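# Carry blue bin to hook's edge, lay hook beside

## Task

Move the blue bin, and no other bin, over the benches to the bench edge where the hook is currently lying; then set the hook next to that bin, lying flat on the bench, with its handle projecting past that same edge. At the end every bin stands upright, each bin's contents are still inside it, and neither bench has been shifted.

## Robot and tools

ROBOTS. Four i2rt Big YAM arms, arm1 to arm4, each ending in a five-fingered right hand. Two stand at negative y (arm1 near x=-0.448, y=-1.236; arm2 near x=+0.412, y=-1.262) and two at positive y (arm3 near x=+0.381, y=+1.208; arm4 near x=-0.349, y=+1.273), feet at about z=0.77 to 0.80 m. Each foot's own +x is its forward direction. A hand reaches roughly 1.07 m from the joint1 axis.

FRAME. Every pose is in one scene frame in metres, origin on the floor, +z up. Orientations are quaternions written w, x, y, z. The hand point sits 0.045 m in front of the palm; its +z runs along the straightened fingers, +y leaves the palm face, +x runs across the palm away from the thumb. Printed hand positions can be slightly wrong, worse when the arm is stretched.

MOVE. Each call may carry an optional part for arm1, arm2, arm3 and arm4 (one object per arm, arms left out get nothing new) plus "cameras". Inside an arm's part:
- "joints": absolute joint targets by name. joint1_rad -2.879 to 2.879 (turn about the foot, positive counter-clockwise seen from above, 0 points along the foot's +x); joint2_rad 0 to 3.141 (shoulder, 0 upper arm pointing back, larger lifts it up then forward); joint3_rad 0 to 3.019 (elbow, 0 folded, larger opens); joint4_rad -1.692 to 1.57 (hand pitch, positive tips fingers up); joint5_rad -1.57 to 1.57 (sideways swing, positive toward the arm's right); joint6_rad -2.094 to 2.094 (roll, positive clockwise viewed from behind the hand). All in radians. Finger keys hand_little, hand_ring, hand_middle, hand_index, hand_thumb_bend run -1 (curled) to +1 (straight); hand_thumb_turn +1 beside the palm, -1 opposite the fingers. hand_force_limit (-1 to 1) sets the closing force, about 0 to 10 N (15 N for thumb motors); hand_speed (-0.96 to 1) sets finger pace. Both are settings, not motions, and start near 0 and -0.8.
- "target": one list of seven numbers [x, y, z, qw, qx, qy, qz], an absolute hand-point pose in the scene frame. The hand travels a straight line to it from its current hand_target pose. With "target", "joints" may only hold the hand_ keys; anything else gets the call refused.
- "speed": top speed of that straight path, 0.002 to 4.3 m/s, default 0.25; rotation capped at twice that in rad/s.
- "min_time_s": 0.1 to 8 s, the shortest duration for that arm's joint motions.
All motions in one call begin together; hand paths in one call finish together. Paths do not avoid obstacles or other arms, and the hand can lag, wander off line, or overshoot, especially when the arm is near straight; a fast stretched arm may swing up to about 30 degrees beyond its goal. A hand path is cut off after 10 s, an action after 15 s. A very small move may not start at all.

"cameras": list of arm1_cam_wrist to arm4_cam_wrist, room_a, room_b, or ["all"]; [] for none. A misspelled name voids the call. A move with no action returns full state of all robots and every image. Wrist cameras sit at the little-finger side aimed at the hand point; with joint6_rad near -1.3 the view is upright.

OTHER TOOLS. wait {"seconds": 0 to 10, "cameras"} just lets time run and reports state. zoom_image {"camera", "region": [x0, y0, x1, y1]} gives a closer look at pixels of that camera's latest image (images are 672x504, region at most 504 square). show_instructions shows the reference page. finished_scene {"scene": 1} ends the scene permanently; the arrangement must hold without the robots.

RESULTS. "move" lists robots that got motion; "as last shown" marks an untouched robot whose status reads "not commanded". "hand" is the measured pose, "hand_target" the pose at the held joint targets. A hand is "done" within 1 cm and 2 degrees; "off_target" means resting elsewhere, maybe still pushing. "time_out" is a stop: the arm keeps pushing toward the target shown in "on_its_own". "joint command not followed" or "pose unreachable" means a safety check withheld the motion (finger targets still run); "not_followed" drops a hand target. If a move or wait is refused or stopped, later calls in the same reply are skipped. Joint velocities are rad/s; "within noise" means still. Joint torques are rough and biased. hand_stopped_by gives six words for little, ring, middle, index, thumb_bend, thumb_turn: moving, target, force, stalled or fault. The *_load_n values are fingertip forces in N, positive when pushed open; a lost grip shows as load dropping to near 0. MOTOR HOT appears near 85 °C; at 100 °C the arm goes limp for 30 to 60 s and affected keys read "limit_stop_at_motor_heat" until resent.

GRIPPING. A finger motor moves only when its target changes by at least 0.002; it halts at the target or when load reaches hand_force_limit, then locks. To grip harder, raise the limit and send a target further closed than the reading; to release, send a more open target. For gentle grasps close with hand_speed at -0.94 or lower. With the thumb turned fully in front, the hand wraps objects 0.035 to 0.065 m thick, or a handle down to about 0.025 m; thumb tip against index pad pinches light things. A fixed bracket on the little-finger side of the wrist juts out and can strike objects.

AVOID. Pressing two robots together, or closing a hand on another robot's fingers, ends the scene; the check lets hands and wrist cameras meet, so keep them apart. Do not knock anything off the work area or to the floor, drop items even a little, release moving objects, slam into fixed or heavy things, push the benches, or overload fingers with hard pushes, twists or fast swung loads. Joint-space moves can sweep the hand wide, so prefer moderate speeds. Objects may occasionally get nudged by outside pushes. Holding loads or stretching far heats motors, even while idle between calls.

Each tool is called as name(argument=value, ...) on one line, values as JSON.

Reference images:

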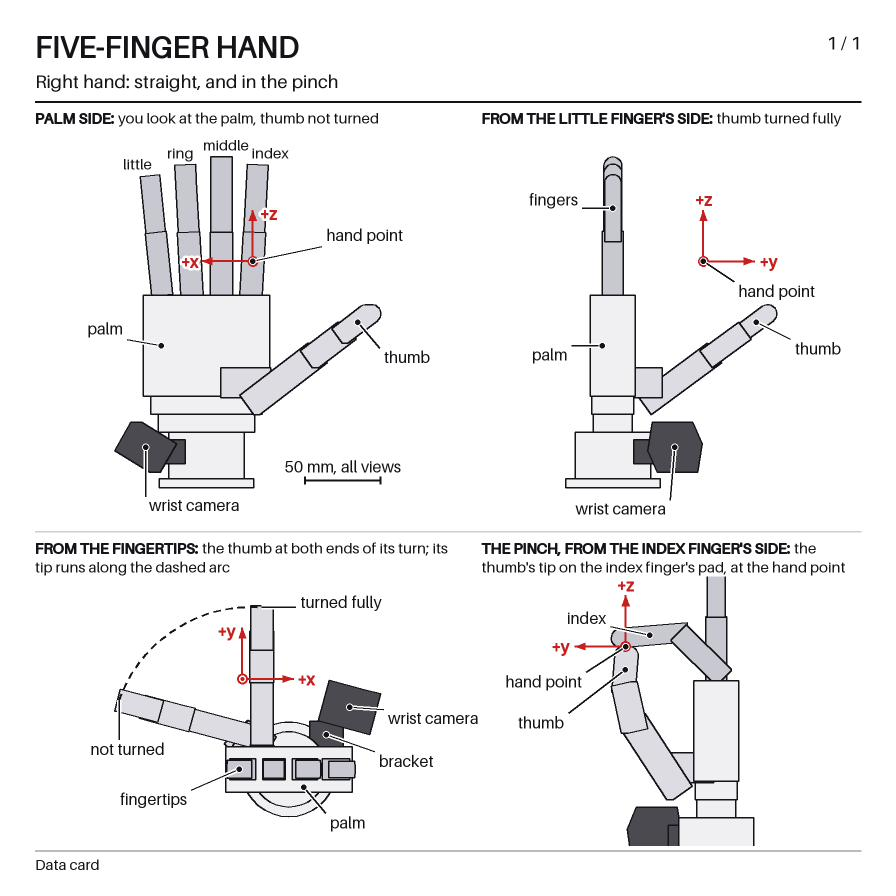

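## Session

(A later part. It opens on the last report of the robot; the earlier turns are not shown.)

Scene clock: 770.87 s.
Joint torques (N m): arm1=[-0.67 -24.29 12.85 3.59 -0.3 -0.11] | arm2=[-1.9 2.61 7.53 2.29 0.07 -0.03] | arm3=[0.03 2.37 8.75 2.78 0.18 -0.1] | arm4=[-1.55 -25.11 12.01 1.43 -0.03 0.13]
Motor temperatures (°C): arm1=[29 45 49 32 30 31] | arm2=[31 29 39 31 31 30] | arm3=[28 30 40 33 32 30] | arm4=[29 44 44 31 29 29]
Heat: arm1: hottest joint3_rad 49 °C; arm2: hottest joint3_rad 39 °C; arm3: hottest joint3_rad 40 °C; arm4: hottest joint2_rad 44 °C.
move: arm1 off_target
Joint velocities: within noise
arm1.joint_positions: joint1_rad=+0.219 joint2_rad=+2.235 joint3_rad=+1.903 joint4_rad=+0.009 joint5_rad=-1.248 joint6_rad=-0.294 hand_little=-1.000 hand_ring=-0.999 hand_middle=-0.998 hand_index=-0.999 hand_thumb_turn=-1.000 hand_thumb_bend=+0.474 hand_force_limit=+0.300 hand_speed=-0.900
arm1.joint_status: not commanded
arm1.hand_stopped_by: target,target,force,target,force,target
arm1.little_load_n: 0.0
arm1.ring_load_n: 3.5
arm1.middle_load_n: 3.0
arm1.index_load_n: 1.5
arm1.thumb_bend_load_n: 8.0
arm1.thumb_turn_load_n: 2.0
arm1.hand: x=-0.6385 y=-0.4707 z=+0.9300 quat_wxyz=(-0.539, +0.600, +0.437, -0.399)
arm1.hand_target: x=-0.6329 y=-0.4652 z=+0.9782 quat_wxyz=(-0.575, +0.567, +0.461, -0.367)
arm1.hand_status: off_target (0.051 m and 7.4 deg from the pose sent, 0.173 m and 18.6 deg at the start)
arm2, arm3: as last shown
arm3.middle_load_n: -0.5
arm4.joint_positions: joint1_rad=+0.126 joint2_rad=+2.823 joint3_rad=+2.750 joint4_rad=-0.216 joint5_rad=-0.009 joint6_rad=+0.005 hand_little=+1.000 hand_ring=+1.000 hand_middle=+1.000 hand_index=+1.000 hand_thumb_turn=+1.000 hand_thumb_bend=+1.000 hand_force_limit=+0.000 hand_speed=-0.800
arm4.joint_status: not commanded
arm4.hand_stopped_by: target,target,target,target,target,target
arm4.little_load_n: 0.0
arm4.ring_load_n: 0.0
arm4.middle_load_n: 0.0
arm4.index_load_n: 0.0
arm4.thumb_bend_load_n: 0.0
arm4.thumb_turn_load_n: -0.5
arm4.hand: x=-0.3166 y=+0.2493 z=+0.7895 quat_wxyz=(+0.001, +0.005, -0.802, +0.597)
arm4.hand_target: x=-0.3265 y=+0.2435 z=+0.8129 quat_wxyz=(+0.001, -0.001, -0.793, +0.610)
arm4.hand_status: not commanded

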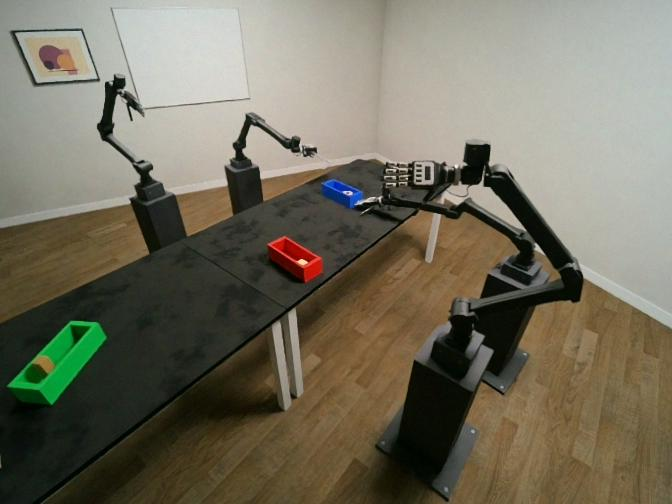

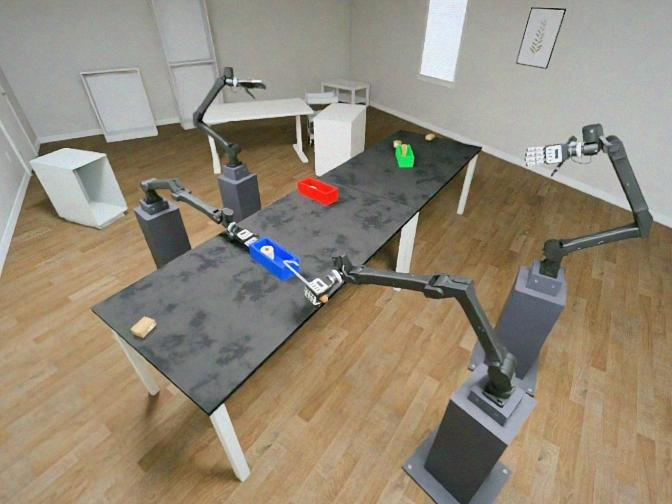

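move(arm1={"target": [-0.592, -0.322, 0.972, 0.6692, -0.5135, -0.3765, 0.3832], "speed": 0.08}, cameras=["room_a", "room_b", "arm4_cam_wrist"])

zoom_image(camera="room_b", region=[230, 210, 350, 320])

zoom_image(camera="room_a", region=[285, 135, 365, 205])

Scene clock: 777.10 s.
Joint torques (N m): arm1=[-0.97 -24.47 20.36 2 0.6 -0.08] | arm2=[-1.85 2.26 7.65 2.3 0.07 -0.04] | arm3=[0.79 2.61 8.65 2.62 0.24 -0.11] | arm4=[-1.26 -25.29 11.92 1.36 -0.05 0.16]
Motor temperatures (°C): arm1=[29 46 50 32 30 31] | arm2=[31 29 39 31 31 30] | arm3=[28 30 40 33 32 30] | arm4=[29 44 44 31 29 29]
Heat: arm1: hottest joint3_rad 50 °C; arm2: hottest joint3_rad 39 °C; arm3: hottest joint3_rad 40 °C; arm4: hottest joint2_rad 44 °C.
move: arm1 off_target
Joint velocities: within noise
arm1.joint_positions: joint1_rad=+0.163 joint2_rad=+2.840 joint3_rad=+2.783 joint4_rad=+0.440 joint5_rad=-1.154 joint6_rad=+0.358 hand_little=-1.000 hand_ring=-0.999 hand_middle=-0.998 hand_index=-0.999 hand_thumb_turn=-1.000 hand_thumb_bend=+0.474 hand_force_limit=+0.300 hand_speed=-0.900
arm1.joint_status: not commanded
arm1.hand_stopped_by: target,target,force,target,force,target
arm1.little_load_n: 0.0
arm1.ring_load_n: 2.5
arm1.middle_load_n: 2.5
arm1.index_load_n: 2.0
arm1.thumb_bend_load_n: 8.5
arm1.thumb_turn_load_n: 2.5
arm1.hand: x=-0.5973 y=-0.3261 z=+0.9259 quat_wxyz=(-0.642, +0.550, +0.349, -0.405)
arm1.hand_target: x=-0.5908 y=-0.3229 z=+0.9689 quat_wxyz=(-0.672, +0.518, +0.371, -0.377)
arm1.hand_status: off_target (0.047 m and 6.6 deg from the pose sent, 0.161 m and 19.3 deg at the start)
arm2, arm3, arm4: as last shown
arm3.middle_load_n: 0.0
arm4.thumb_turn_load_n: 0.0
pictures: arm4_cam_wrist, room_a, room_b

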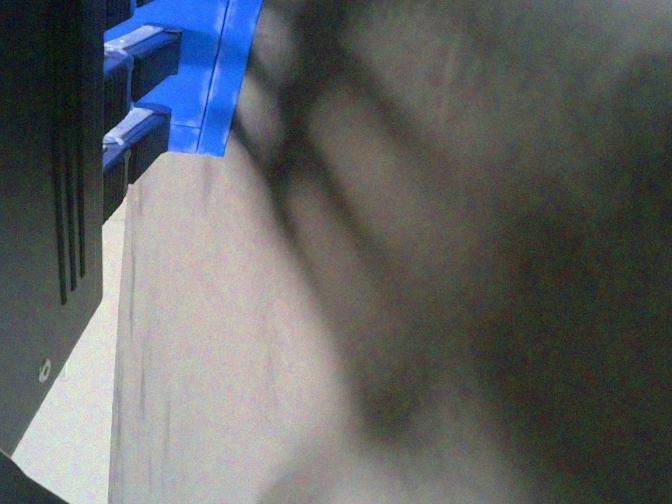

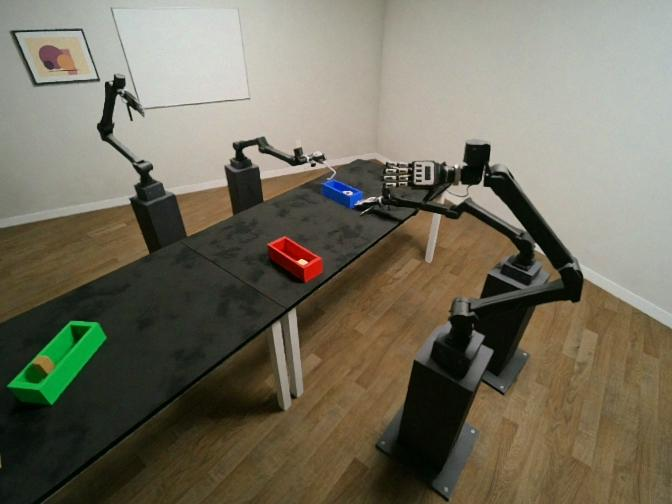

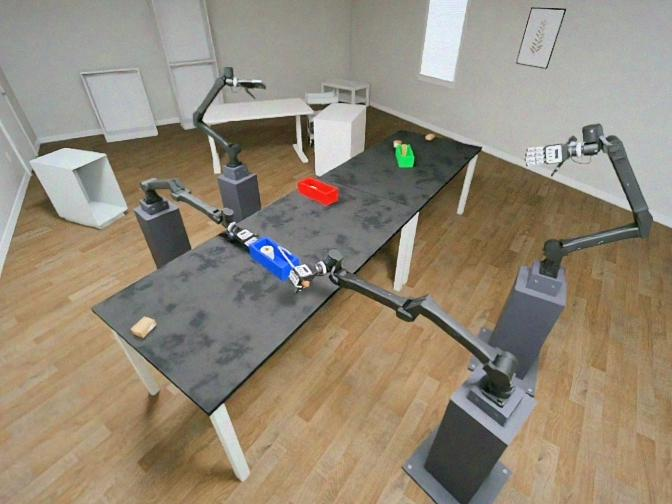

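Scaled by 4.200 from the camera's image (finer frame: 960x720).

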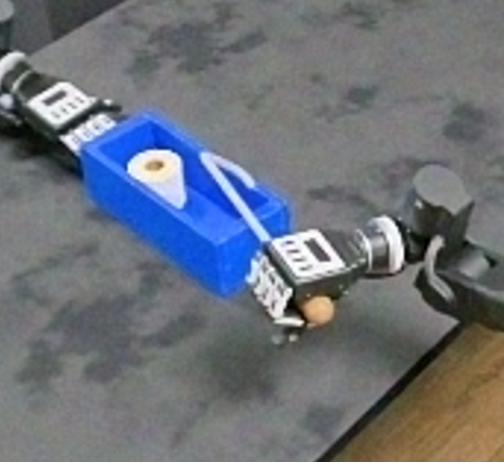

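Scaled by 6.300 from the camera's image (finer frame: 960x720).

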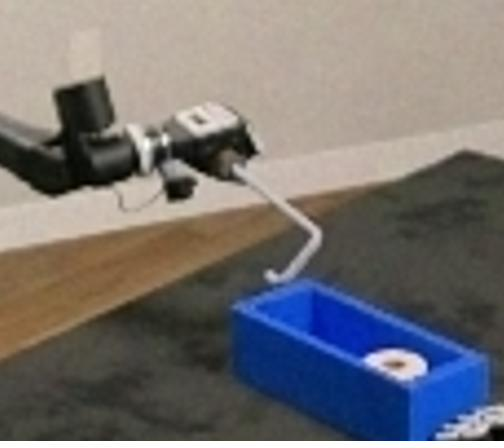

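move(arm1={"target": [-0.622, -0.322, 0.960, 0.6692, -0.5135, -0.3765, 0.3832], "speed": 0.06}, cameras=["room_a", "room_b"])

zoom_image(camera="room_b", region=[240, 220, 320, 300])

zoom_image(camera="room_a", region=[305, 155, 375, 215])

Scene clock: 787.23 s.
Joint torques (N m): arm1=[0.85 -25.99 16.43 2.69 0.75 -0.22] | arm2=[-2.2 2.49 7.53 2.32 0.06 -0.03] | arm3=[0.67 2.02 8.94 2.63 0.13 -0.11] | arm4=[-1.14 -25.35 12 1.35 -0.03 0.13]
Motor temperatures (°C): arm1=[29 45 54 32 30 31] | arm2=[31 29 39 31 31 30] | arm3=[28 30 40 33 32 30] | arm4=[29 44 44 31 29 29]
Heat: arm1: hottest joint3_rad 54 °C; arm2: hottest joint3_rad 39 °C; arm3: hottest joint3_rad 40 °C; arm4: hottest joint2_rad 44 °C.
move: arm1 off_target
Joint velocities: within noise
arm1.joint_positions: joint1_rad=+0.183 joint2_rad=+2.841 joint3_rad=+2.785 joint4_rad=+0.440 joint5_rad=-1.137 joint6_rad=+0.358 hand_little=-1.000 hand_ring=-0.999 hand_middle=-0.998 hand_index=-0.999 hand_thumb_turn=-1.000 hand_thumb_bend=+0.474 hand_force_limit=+0.300 hand_speed=-0.900
arm1.joint_status: not commanded
arm1.hand_stopped_by: target,target,force,target,force,target
arm1.little_load_n: 0.0
arm1.ring_load_n: 3.0
arm1.middle_load_n: 2.5
arm1.index_load_n: 2.0
arm1.thumb_bend_load_n: 8.5
arm1.thumb_turn_load_n: 2.5
arm1.hand: x=-0.6147 y=-0.3260 z=+0.9265 quat_wxyz=(-0.642, +0.548, +0.348, -0.408)
arm1.hand_target: x=-0.6213 y=-0.3238 z=+0.9610 quat_wxyz=(-0.671, +0.514, +0.375, -0.381)
arm1.hand_status: off_target (0.035 m and 6.6 deg from the pose sent, 0.042 m and 6.6 deg at the start)
arm2.joint_positions: joint1_rad=+0.142 joint2_rad=+0.612 joint3_rad=+1.479 joint4_rad=-1.291 joint5_rad=+0.235 joint6_rad=-1.394 hand_little=+1.000 hand_ring=+1.000 hand_middle=+1.000 hand_index=+1.000 hand_thumb_turn=+1.000 hand_thumb_bend=+1.000 hand_force_limit=+0.000 hand_speed=-0.800
arm2.joint_status: not commanded
arm2.hand_stopped_by: target,target,target,target,target,target
arm2.little_load_n: 0.0
arm2.ring_load_n: 0.0
arm2.middle_load_n: 0.0
arm2.index_load_n: 0.0
arm2.thumb_bend_load_n: 0.0
arm2.thumb_turn_load_n: 0.0
arm2.hand: x=+0.4659 y=-1.0357 z=+1.3564 quat_wxyz=(-0.400, +0.622, +0.560, +0.374)
arm2.hand_target: x=+0.4665 y=-1.0378 z=+1.3639 quat_wxyz=(-0.407, +0.619, +0.555, +0.378)
arm2.hand_status: not commanded
arm3.joint_positions: joint1_rad=+0.299 joint2_rad=+0.625 joint3_rad=+1.390 joint4_rad=-0.819 joint5_rad=-0.214 joint6_rad=-0.801 hand_little=+1.000 hand_ring=+1.000 hand_middle=+1.000 hand_index=+1.000 hand_thumb_turn=+1.000 hand_thumb_bend=+1.000 hand_force_limit=+0.000 hand_speed=-0.800
arm3.joint_status: not commanded
arm3.hand_stopped_by: target,target,target,target,target,target
arm3.little_load_n: 0.0
arm3.ring_load_n: 0.0
arm3.middle_load_n: 0.0
arm3.index_load_n: 0.0
arm3.thumb_bend_load_n: 0.0
arm3.thumb_turn_load_n: 0.0
arm3.hand: x=+0.4835 y=+0.9396 z=+1.3986 quat_wxyz=(+0.092, +0.439, -0.572, +0.687)
arm3.hand_target: x=+0.4828 y=+0.9413 z=+1.4112 quat_wxyz=(+0.096, +0.434, -0.561, +0.698)
arm3.hand_status: not commanded
arm4: as last shown
arm4.thumb_bend_load_n: -0.5
arm4.thumb_turn_load_n: -0.5

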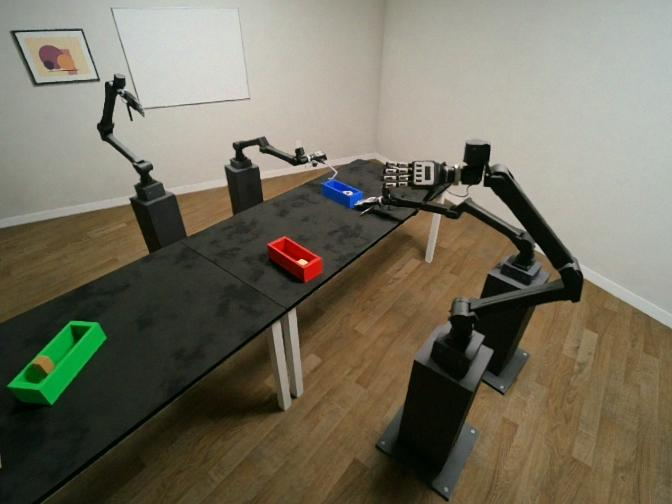

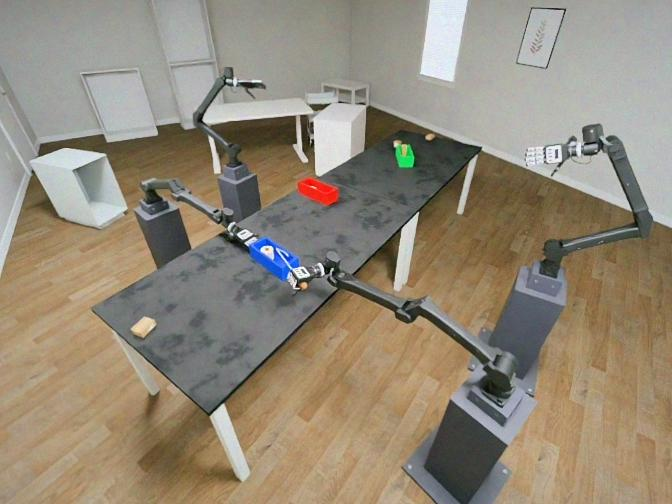

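Scaled by 6.300 from the camera's image (finer frame: 960x720).

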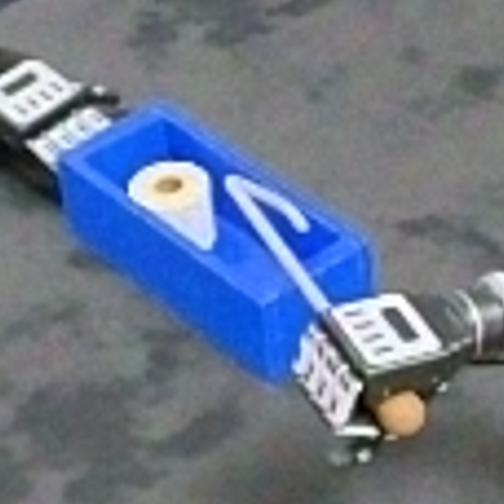

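Scaled by 7.200 from the camera's image (finer frame: 960x720).

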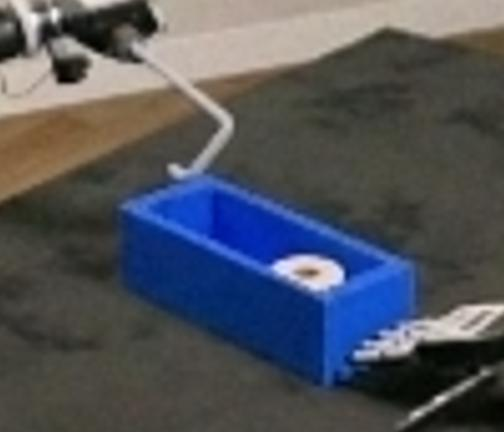

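move(arm1={"target": [-0.622, -0.322, 0.925, 0.6692, -0.5135, -0.3765, 0.3832], "speed": 0.06})

move(arm1={"target": [-0.622, -0.322, 0.905, 0.6692, -0.5135, -0.3765, 0.3832], "speed": 0.06}, cameras=["room_a", "room_b"])

zoom_image(camera="room_b", region=[240, 220, 320, 300])

zoom_image(camera="room_a", region=[305, 155, 375, 215])

Scene clock: 797.53 s.
Joint torques (N m): arm1=[0.32 -25.23 15.15 3.56 0.59 -0.22] | arm2=[-2.02 2.37 7.61 2.35 0.04 -0.04] | arm3=[0.56 1.79 8.83 2.66 0.1 -0.13] | arm4=[-1.26 -26.23 12 1.42 -0.04 0.15]
Motor temperatures (°C): arm1=[29 45 54 32 29 31] | arm2=[31 29 39 31 31 30] | arm3=[28 30 40 33 32 30] | arm4=[29 44 44 31 29 29]
Heat: arm1: hottest joint3_rad 54 °C; arm2: hottest joint3_rad 39 °C; arm3: hottest joint3_rad 40 °C; arm4: hottest joint2_rad 44 °C.
move: arm1 off_target
Joint velocities: within noise
arm1.joint_positions: joint1_rad=+0.190 joint2_rad=+2.875 joint3_rad=+2.785 joint4_rad=+0.468 joint5_rad=-1.137 joint6_rad=+0.358 hand_little=-1.000 hand_ring=-0.999 hand_middle=-0.998 hand_index=-0.999 hand_thumb_turn=-1.000 hand_thumb_bend=+0.474 hand_force_limit=+0.300 hand_speed=-0.900
arm1.joint_status: not commanded
arm1.hand_stopped_by: target,target,force,target,force,target
arm1.little_load_n: 0.0
arm1.ring_load_n: 2.5
arm1.middle_load_n: 2.5
arm1.index_load_n: 2.0
arm1.thumb_bend_load_n: 8.5
arm1.thumb_turn_load_n: 3.0
arm1.hand: x=-0.6216 y=-0.3267 z=+0.9001 quat_wxyz=(-0.639, +0.548, +0.349, -0.412)
arm1.hand_target: x=-0.6241 y=-0.3237 z=+0.9250 quat_wxyz=(-0.669, +0.514, +0.376, -0.383)
arm1.hand_status: off_target (0.025 m and 6.9 deg from the pose sent, 0.008 m and 6.6 deg at the start)
arm2, arm3, arm4: as last shown
arm3.middle_load_n: -0.5
arm4.joint_positions: joint1_rad=+0.124 joint2_rad=+2.829 joint3_rad=+2.750 joint4_rad=-0.216 joint5_rad=-0.009 joint6_rad=+0.005 hand_little=+1.000 hand_ring=+1.000 hand_middle=+1.000 hand_index=+1.000 hand_thumb_turn=+1.000 hand_thumb_bend=+1.000 hand_force_limit=+0.000 hand_speed=-0.800
arm4.thumb_bend_load_n: 0.0
arm4.thumb_turn_load_n: 0.0
arm4.hand: x=-0.3183 y=+0.2499 z=+0.7834 quat_wxyz=(+0.001, +0.004, -0.804, +0.594)
arm4.hand_target: x=-0.3267 y=+0.2434 z=+0.8133 quat_wxyz=(+0.001, -0.001, -0.793, +0.610)
pictures: none

Scene clock: 798.63 s.
Joint torques (N m): arm1=[0.09 -24.88 15.06 3.48 0.65 -0.25] | arm2=[-2.08 2.37 7.64 2.32 0.07 -0.04] | arm3=[0.97 2.37 8.84 2.65 0.14 -0.05] | arm4=[-1.44 -25.64 12.04 1.32 -0.03 0.12]
Motor temperatures (°C): arm1=[29 45 54 32 29 31] | arm2=[31 29 39 31 31 30] | arm3=[28 30 40 33 32 30] | arm4=[29 44 44 31 29 29]
Heat: arm1: hottest joint3_rad 54 °C; arm2: hottest joint3_rad 39 °C; arm3: hottest joint3_rad 40 °C; arm4: hottest joint2_rad 44 °C.
move: arm1 off_target
Joint velocities: within noise
arm1.joint_positions: joint1_rad=+0.190 joint2_rad=+2.892 joint3_rad=+2.785 joint4_rad=+0.495 joint5_rad=-1.137 joint6_rad=+0.358 hand_little=-1.000 hand_ring=-0.999 hand_middle=-0.998 hand_index=-0.999 hand_thumb_turn=-1.000 hand_thumb_bend=+0.474 hand_force_limit=+0.300 hand_speed=-0.900
arm1.joint_status: not commanded
arm1.hand_stopped_by: target,target,force,target,force,target
arm1.little_load_n: 0.5
arm1.ring_load_n: 3.0
arm1.middle_load_n: 2.5
arm1.index_load_n: 1.5
arm1.thumb_bend_load_n: 8.5
arm1.thumb_turn_load_n: 2.5
arm1.hand: x=-0.6216 y=-0.3268 z=+0.8883 quat_wxyz=(-0.642, +0.545, +0.351, -0.410)
arm1.hand_target: x=-0.6219 y=-0.3228 z=+0.9048 quat_wxyz=(-0.669, +0.515, +0.375, -0.382)
arm1.hand_status: off_target (0.017 m and 6.4 deg from the pose sent, 0.007 m and 6.9 deg at the start)
arm2, arm3, arm4: as last shown
arm3.middle_load_n: 0.0

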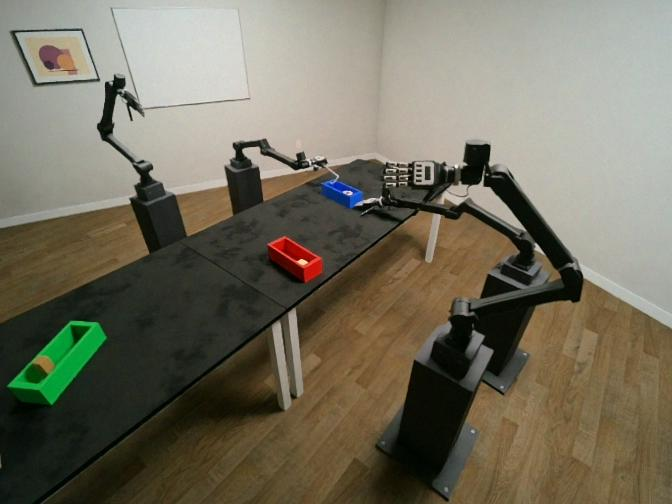

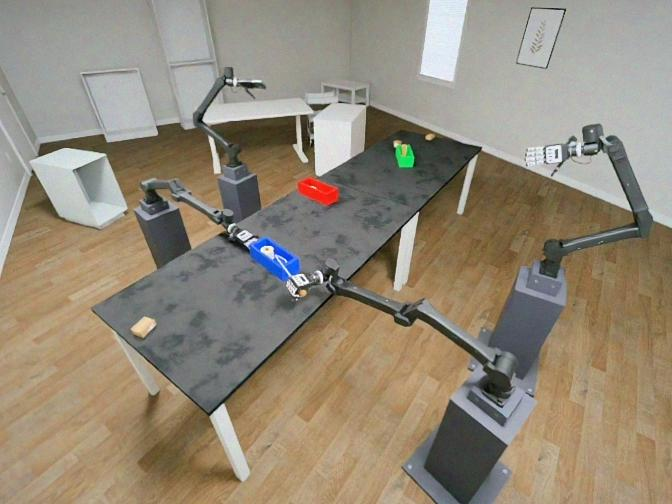

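Scaled by 6.300 from the camera's image (finer frame: 960x720).

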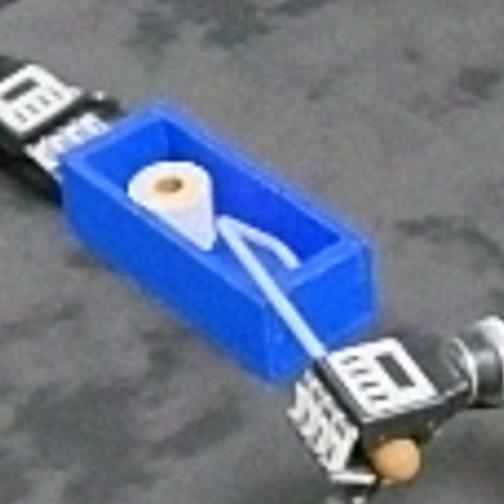

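Scaled by 7.200 from the camera's image (finer frame: 960x720).

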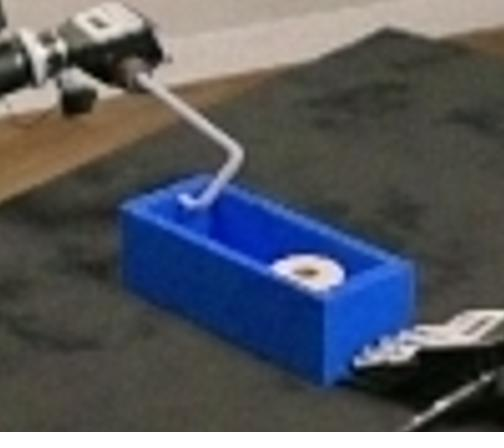

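move(arm1={"target": [-0.622, -0.322, 0.876, 0.6692, -0.5135, -0.3765, 0.3832], "speed": 0.06}, cameras=["room_a", "room_b"])

zoom_image(camera="room_b", region=[240, 220, 320, 300])

zoom_image(camera="room_a", region=[305, 155, 375, 215])

Scene clock: 801.40 s.
Joint torques (N m): arm1=[0.09 -24.88 15.08 3.55 0.61 -0.25] | arm2=[-2.2 2.32 7.58 2.28 0.07 -0.05] | arm3=[0.32 1.44 8.64 2.52 0.15 -0.1] | arm4=[-1.26 -26.05 11.93 1.43 -0.02 0.14]
Motor temperatures (°C): arm1=[29 46 54 32 29 31] | arm2=[31 29 39 31 31 30] | arm3=[28 30 40 33 32 30] | arm4=[29 44 44 31 29 29]
Heat: arm1: hottest joint3_rad 54 °C; arm2: hottest joint3_rad 39 °C; arm3: hottest joint3_rad 40 °C; arm4: hottest joint2_rad 44 °C.
move: arm1 off_target
Joint velocities: within noise
arm1.joint_positions: joint1_rad=+0.189 joint2_rad=+2.933 joint3_rad=+2.785 joint4_rad=+0.530 joint5_rad=-1.137 joint6_rad=+0.358 hand_little=-1.000 hand_ring=-0.999 hand_middle=-0.998 hand_index=-0.999 hand_thumb_turn=-1.000 hand_thumb_bend=+0.474 hand_force_limit=+0.300 hand_speed=-0.900
arm1.joint_status: not commanded
arm1.hand_stopped_by: target,target,force,target,force,target
arm1.little_load_n: 0.0
arm1.ring_load_n: 3.0
arm1.middle_load_n: 2.5
arm1.index_load_n: 2.0
arm1.thumb_bend_load_n: 8.5
arm1.thumb_turn_load_n: 2.5
arm1.hand: x=-0.6201 y=-0.3275 z=+0.8560 quat_wxyz=(-0.640, +0.547, +0.349, -0.411)
arm1.hand_target: x=-0.6205 y=-0.3230 z=+0.8768 quat_wxyz=(-0.670, +0.515, +0.375, -0.381)
arm1.hand_status: off_target (0.021 m and 6.8 deg from the pose sent, 0.013 m and 6.4 deg at the start)
arm2, arm3, arm4: as last shown
arm4.thumb_bend_load_n: -0.5

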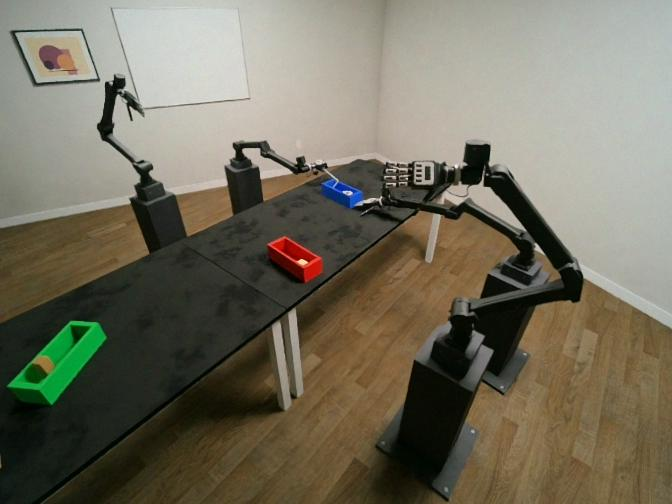

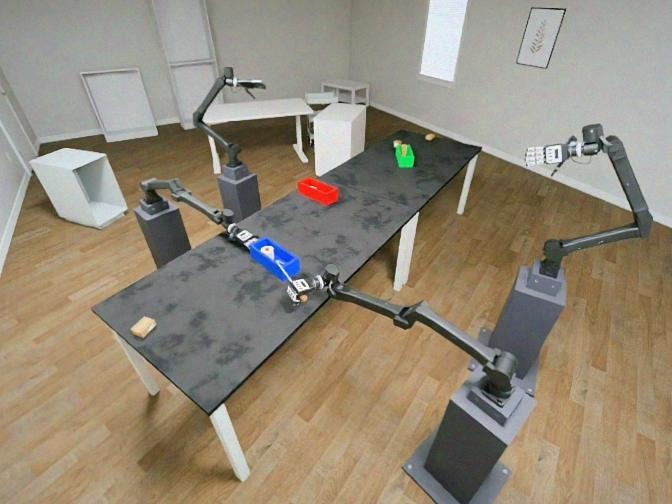

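Scaled by 6.300 from the camera's image (finer frame: 960x720).

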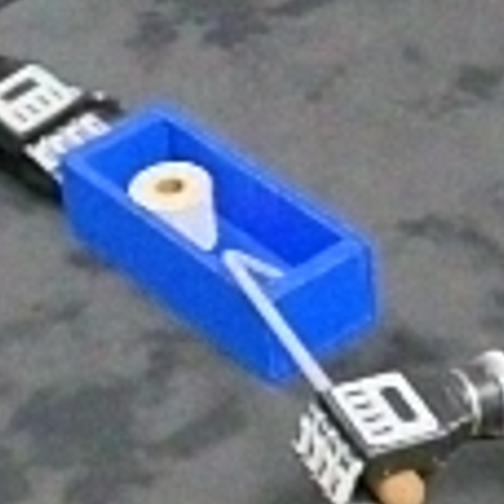

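Scaled by 7.200 from the camera's image (finer frame: 960x720).

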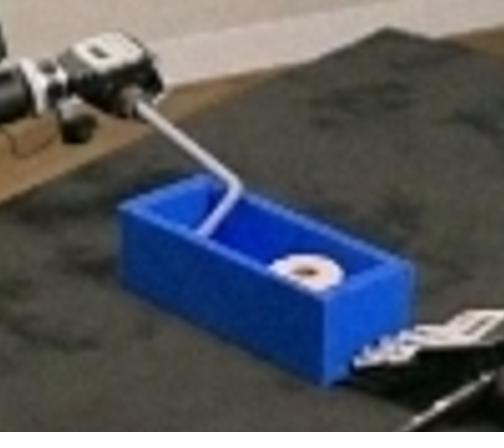

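move(arm1={"target": [-0.620, -0.400, 0.873, 0.6692, -0.5135, -0.3765, 0.3832], "speed": 0.06}, cameras=["room_a", "room_b"])

zoom_image(camera="room_b", region=[240, 220, 340, 320])

zoom_image(camera="room_a", region=[305, 155, 375, 215])

Scene clock: 807.60 s.
Joint torques (N m): arm1=[-0.44 -25.58 10.37 2.99 0.76 -0.16] | arm2=[-2.2 2.2 7.53 2.3 0.04 -0.02] | arm3=[0.03 2.2 8.69 2.73 0.15 -0.12] | arm4=[-1.32 -25.93 11.95 1.35 -0.03 0.14]
Motor temperatures (°C): arm1=[29 47 54 32 29 31] | arm2=[31 29 39 31 31 30] | arm3=[28 30 40 33 32 30] | arm4=[29 43 44 31 29 29]
Heat: arm1: hottest joint3_rad 54 °C; arm2: hottest joint3_rad 39 °C; arm3: hottest joint3_rad 40 °C; arm4: hottest joint3_rad 44 °C.
move: arm1 off_target
Joint velocities: within noise
arm1.joint_positions: joint1_rad=+0.181 joint2_rad=+2.603 joint3_rad=+2.056 joint4_rad=+0.952 joint5_rad=-1.149 joint6_rad=+0.363 hand_little=-1.000 hand_ring=-0.999 hand_middle=-0.998 hand_index=-0.999 hand_thumb_turn=-1.000 hand_thumb_bend=+0.474 hand_force_limit=+0.300 hand_speed=-0.900
arm1.joint_status: not commanded
arm1.hand_stopped_by: target,target,force,target,force,target
arm1.little_load_n: 0.0
arm1.ring_load_n: 2.5
arm1.middle_load_n: 2.0
arm1.index_load_n: 1.0
arm1.thumb_bend_load_n: 8.0
arm1.thumb_turn_load_n: 1.5
arm1.hand: x=-0.6164 y=-0.4046 z=+0.8393 quat_wxyz=(-0.644, +0.541, +0.355, -0.408)
arm1.hand_target: x=-0.6134 y=-0.3999 z=+0.8740 quat_wxyz=(-0.671, +0.515, +0.374, -0.381)
arm1.hand_status: off_target (0.034 m and 5.7 deg from the pose sent, 0.074 m and 6.8 deg at the start)
arm2, arm3, arm4: as last shown
arm2.thumb_turn_load_n: -0.5
arm3.index_load_n: -0.5
arm4.thumb_bend_load_n: 0.5

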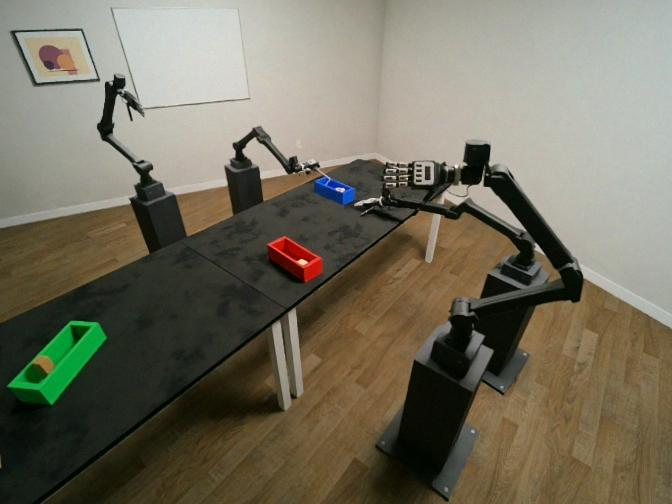

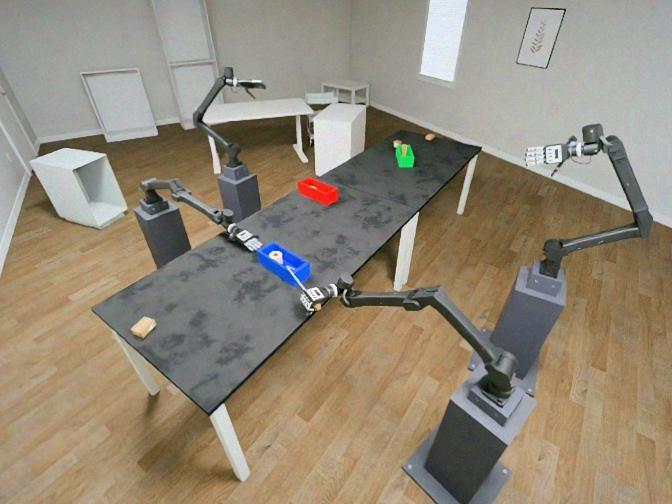

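Scaled by 5.040 from the camera's image (finer frame: 960x720).

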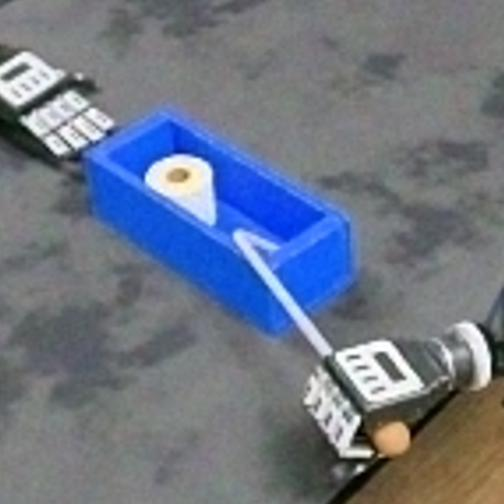

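Scaled by 7.200 from the camera's image (finer frame: 960x720).

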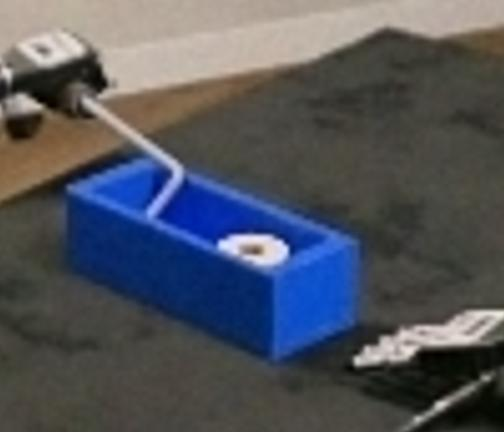

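move(arm1={"target": [-0.616, -0.480, 0.884, 0.6692, -0.5135, -0.3765, 0.3832], "speed": 0.06}, arm4={"target": [-0.316, 0.62, 0.86, 0, 0, -0.7934, 0.6088], "speed": 0.15}, cameras=["room_a", "room_b"])

zoom_image(camera="room_b", region=[240, 220, 340, 320])

zoom_image(camera="room_a", region=[295, 150, 365, 210])

Scene clock: 813.20 s.
Joint torques (N m): arm1=[-0.26 -23.65 9.63 3.32 0.44 -0.1] | arm2=[-2.49 2.26 7.5 2.37 0.08 -0.07] | arm3=[0.5 2.37 8.94 2.7 0.11 -0.07] | arm4=[-0.38 -14.39 5.37 3.44 0.34 0.11]
Motor temperatures (°C): arm1=[29 47 52 32 29 31] | arm2=[31 29 39 31 31 30] | arm3=[28 30 40 33 32 30] | arm4=[29 42 43 31 29 29]
Heat: arm1: hottest joint3_rad 52 °C; arm2: hottest joint3_rad 39 °C; arm3: hottest joint3_rad 40 °C; arm4: hottest joint3_rad 43 °C.
move: arm1 off_target; arm4 off_target
Joint velocities: within noise
arm1.joint_positions: joint1_rad=+0.184 joint2_rad=+2.405 joint3_rad=+1.657 joint4_rad=+1.137 joint5_rad=-1.148 joint6_rad=+0.363 hand_little=-1.000 hand_ring=-0.999 hand_middle=-0.998 hand_index=-0.999 hand_thumb_turn=-1.000 hand_thumb_bend=+0.474 hand_force_limit=+0.300 hand_speed=-0.900
arm1.joint_status: not commanded
arm1.hand_stopped_by: target,target,force,target,force,target
arm1.little_load_n: 0.0
arm1.ring_load_n: 2.5
arm1.middle_load_n: 2.5
arm1.index_load_n: 1.5
arm1.thumb_bend_load_n: 8.5
arm1.thumb_turn_load_n: 2.0
arm1.hand: x=-0.6215 y=-0.4850 z=+0.8439 quat_wxyz=(-0.639, +0.546, +0.352, -0.412)
arm1.hand_target: x=-0.6188 y=-0.4808 z=+0.8848 quat_wxyz=(-0.668, +0.513, +0.377, -0.384)
arm1.hand_status: off_target (0.041 m and 6.7 deg from the pose sent, 0.088 m and 5.7 deg at the start)
arm2, arm3: as last shown
arm2.thumb_turn_load_n: 0.0
arm3.index_load_n: 0.0
arm4.joint_positions: joint1_rad=+0.122 joint2_rad=+1.726 joint3_rad=+0.916 joint4_rad=+0.505 joint5_rad=-0.013 joint6_rad=+0.011 hand_little=+1.000 hand_ring=+1.000 hand_middle=+1.000 hand_index=+1.000 hand_thumb_turn=+1.000 hand_thumb_bend=+1.000 hand_force_limit=+0.000 hand_speed=-0.800
arm4.joint_status: not commanded
arm4.hand_stopped_by: target,target,target,target,target,target
arm4.little_load_n: 0.0
arm4.ring_load_n: 0.0
arm4.middle_load_n: -0.5
arm4.index_load_n: 0.0
arm4.thumb_bend_load_n: -0.5
arm4.thumb_turn_load_n: 0.0
arm4.hand: x=-0.3166 y=+0.6243 z=+0.8472 quat_wxyz=(-0.001, +0.003, -0.807, +0.590)
arm4.hand_target: x=-0.3178 y=+0.6208 z=+0.8659 quat_wxyz=(+0.000, +0.000, -0.793, +0.609)
arm4.hand_status: off_target (0.014 m and 2.7 deg from the pose sent, 0.378 m and 2.1 deg at the start)

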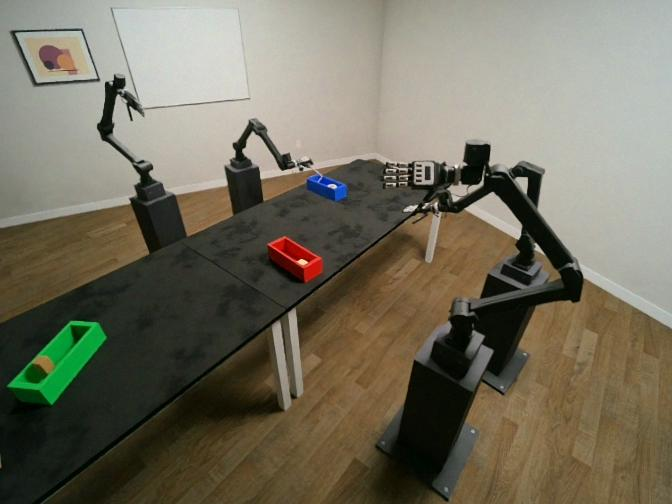

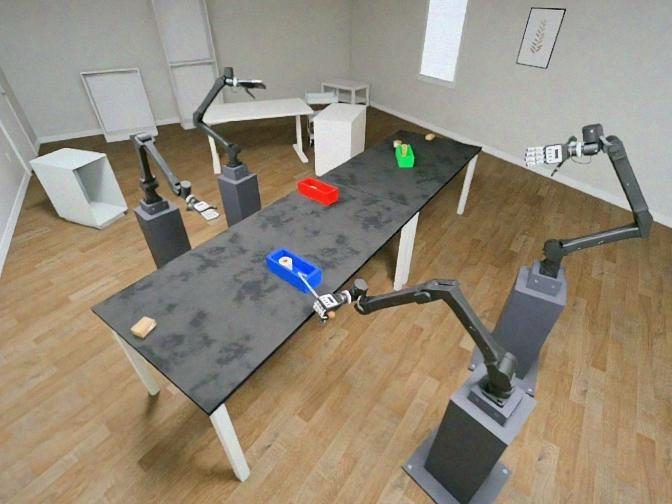

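Scaled by 5.040 from the camera's image (finer frame: 960x720).

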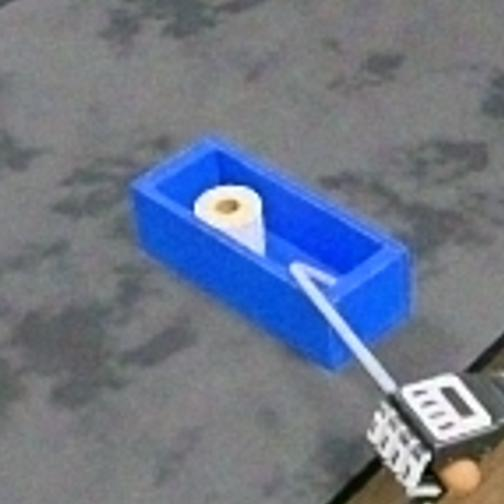

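Scaled by 7.200 from the camera's image (finer frame: 960x720).

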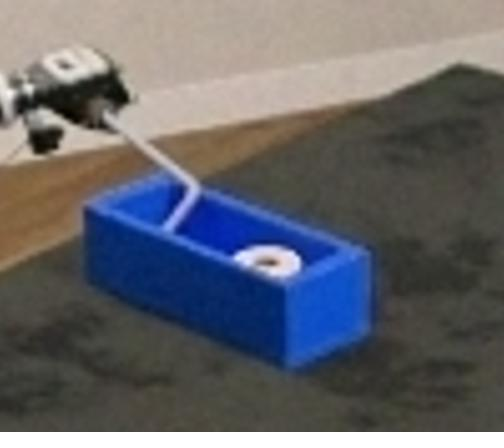

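move(arm1={"target": [-0.616, -0.555, 0.885, 0.6692, -0.5135, -0.3765, 0.3832], "speed": 0.06}, cameras=["room_a", "room_b", "arm2_cam_wrist"])

zoom_image(camera="room_b", region=[250, 230, 370, 340])

zoom_image(camera="room_a", region=[285, 145, 355, 205])

Scene clock: 817.90 s.
Joint torques (N m): arm1=[-0.5 -21.42 8.81 3.56 0.28 -0.07] | arm2=[-2.26 2.43 7.58 2.3 0.04 -0.06] | arm3=[1.08 2.02 8.87 2.41 0.14 -0.08] | arm4=[-0.5 -14.39 5.41 3.44 0.32 0.11]
Motor temperatures (°C): arm1=[29 47 51 32 29 31] | arm2=[31 29 39 31 31 30] | arm3=[28 30 40 33 32 30] | arm4=[29 42 42 31 29 29]
Heat: arm1: hottest joint3_rad 51 °C; arm2: hottest joint3_rad 39 °C; arm3: hottest joint3_rad 40 °C; arm4: hottest joint2_rad 42 °C.
move: arm1 off_target
Joint velocities: within noise
arm1.joint_positions: joint1_rad=+0.187 joint2_rad=+2.266 joint3_rad=+1.361 joint4_rad=+1.286 joint5_rad=-1.148 joint6_rad=+0.363 hand_little=-1.000 hand_ring=-0.999 hand_middle=-0.998 hand_index=-0.999 hand_thumb_turn=-1.000 hand_thumb_bend=+0.474 hand_force_limit=+0.300 hand_speed=-0.900
arm1.joint_status: not commanded
arm1.hand_stopped_by: target,target,force,target,force,target
arm1.little_load_n: 0.0
arm1.ring_load_n: 2.5
arm1.middle_load_n: 2.5
arm1.index_load_n: 1.0
arm1.thumb_bend_load_n: 8.5
arm1.thumb_turn_load_n: 2.5
arm1.hand: x=-0.6260 y=-0.5609 z=+0.8455 quat_wxyz=(-0.637, +0.548, +0.352, -0.414)
arm1.hand_target: x=-0.6205 y=-0.5562 z=+0.8851 quat_wxyz=(-0.668, +0.513, +0.378, -0.385)
arm1.hand_status: off_target (0.041 m and 7.1 deg from the pose sent, 0.081 m and 6.7 deg at the start)
arm2, arm3, arm4: as last shown
arm3.little_load_n: -0.5
arm4.middle_load_n: 0.0
arm4.thumb_bend_load_n: 0.0
pictures: arm2_cam_wrist, room_a, room_b

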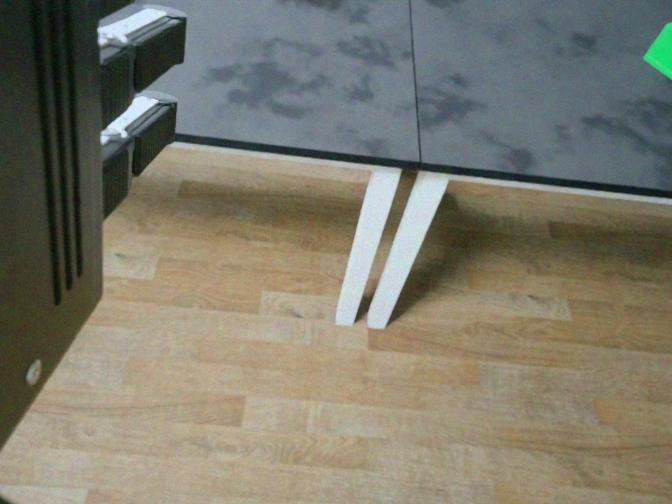

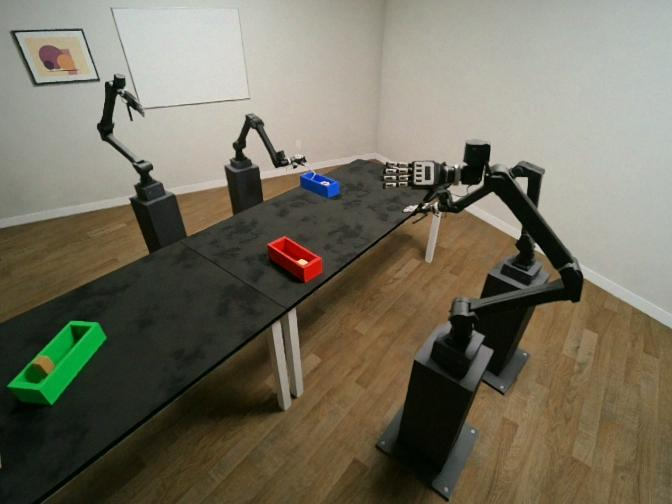

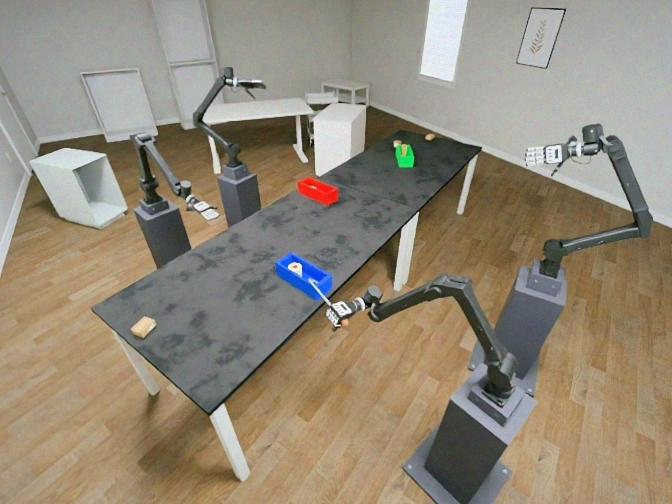

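Scaled by 4.200 from the camera's image (finer frame: 960x720).

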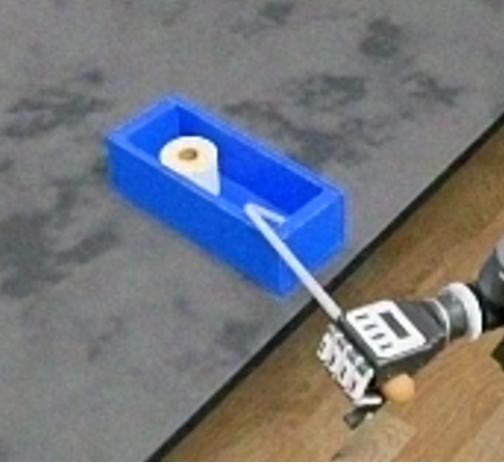

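Scaled by 7.200 from the camera's image (finer frame: 960x720).

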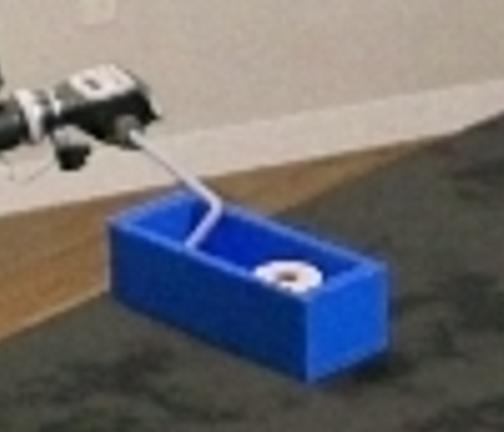

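move(arm1={"target": [-0.616, -0.573, 0.885, 0.6692, -0.5135, -0.3765, 0.3832], "speed": 0.05}, cameras=["room_a", "room_b"])

zoom_image(camera="room_b", region=[250, 230, 370, 340])

Scene clock: 822.73 s.
Joint torques (N m): arm1=[-0.91 -20.89 8.44 3.49 0.3 -0.06] | arm2=[-2.26 2.43 7.6 2.4 0.04 -0.05] | arm3=[0.62 1.9 8.96 2.78 0.18 -0.06] | arm4=[-0.44 -14.45 5.44 3.48 0.33 0.1]
Motor temperatures (°C): arm1=[29 46 50 33 29 31] | arm2=[31 29 39 31 31 30] | arm3=[28 30 40 33 32 30] | arm4=[29 41 41 31 29 29]
Heat: arm1: hottest joint3_rad 50 °C; arm2: hottest joint3_rad 39 °C; arm3: hottest joint3_rad 40 °C; arm4: hottest joint2_rad 41 °C.
move: arm1 off_target
Joint velocities: within noise
arm1.joint_positions: joint1_rad=+0.183 joint2_rad=+2.237 joint3_rad=+1.297 joint4_rad=+1.321 joint5_rad=-1.150 joint6_rad=+0.363 hand_little=-1.000 hand_ring=-0.999 hand_middle=-0.998 hand_index=-0.999 hand_thumb_turn=-1.000 hand_thumb_bend=+0.474 hand_force_limit=+0.300 hand_speed=-0.900
arm1.joint_status: not commanded
arm1.hand_stopped_by: target,target,force,target,force,target
arm1.little_load_n: 0.0
arm1.ring_load_n: 2.5
arm1.middle_load_n: 2.0
arm1.index_load_n: 1.0
arm1.thumb_bend_load_n: 9.0
arm1.thumb_turn_load_n: 2.0
arm1.hand: x=-0.6236 y=-0.5785 z=+0.8456 quat_wxyz=(-0.637, +0.548, +0.351, -0.413)
arm1.hand_target: x=-0.6171 y=-0.5733 z=+0.8845 quat_wxyz=(-0.669, +0.514, +0.377, -0.384)
arm1.hand_status: off_target (0.041 m and 7.1 deg from the pose sent, 0.042 m and 7.1 deg at the start)
arm2, arm3, arm4: as last shown
arm3.little_load_n: 0.0
arm3.thumb_turn_load_n: -0.5
arm4.thumb_turn_load_n: -0.5

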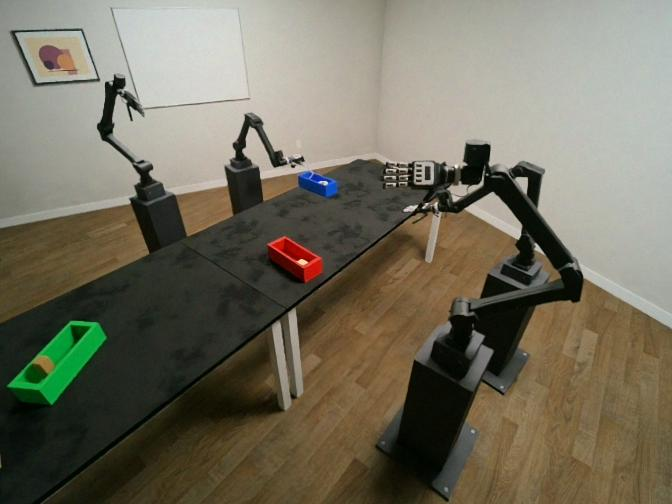

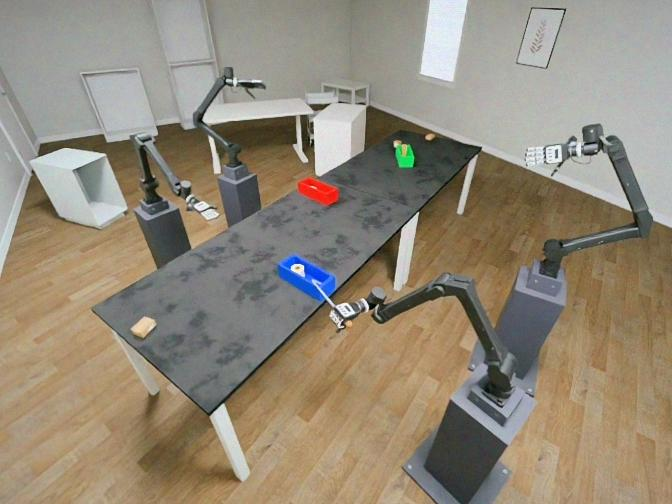

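Scaled by 4.200 from the camera's image (finer frame: 960x720).

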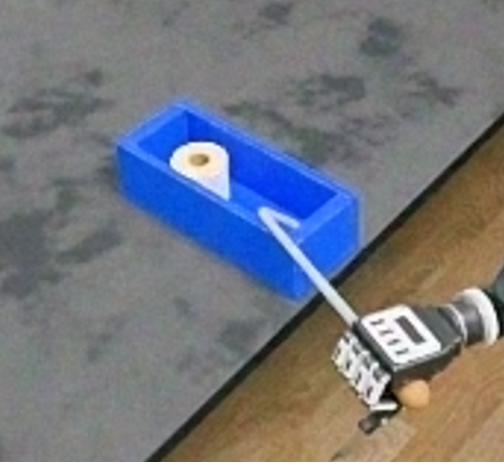

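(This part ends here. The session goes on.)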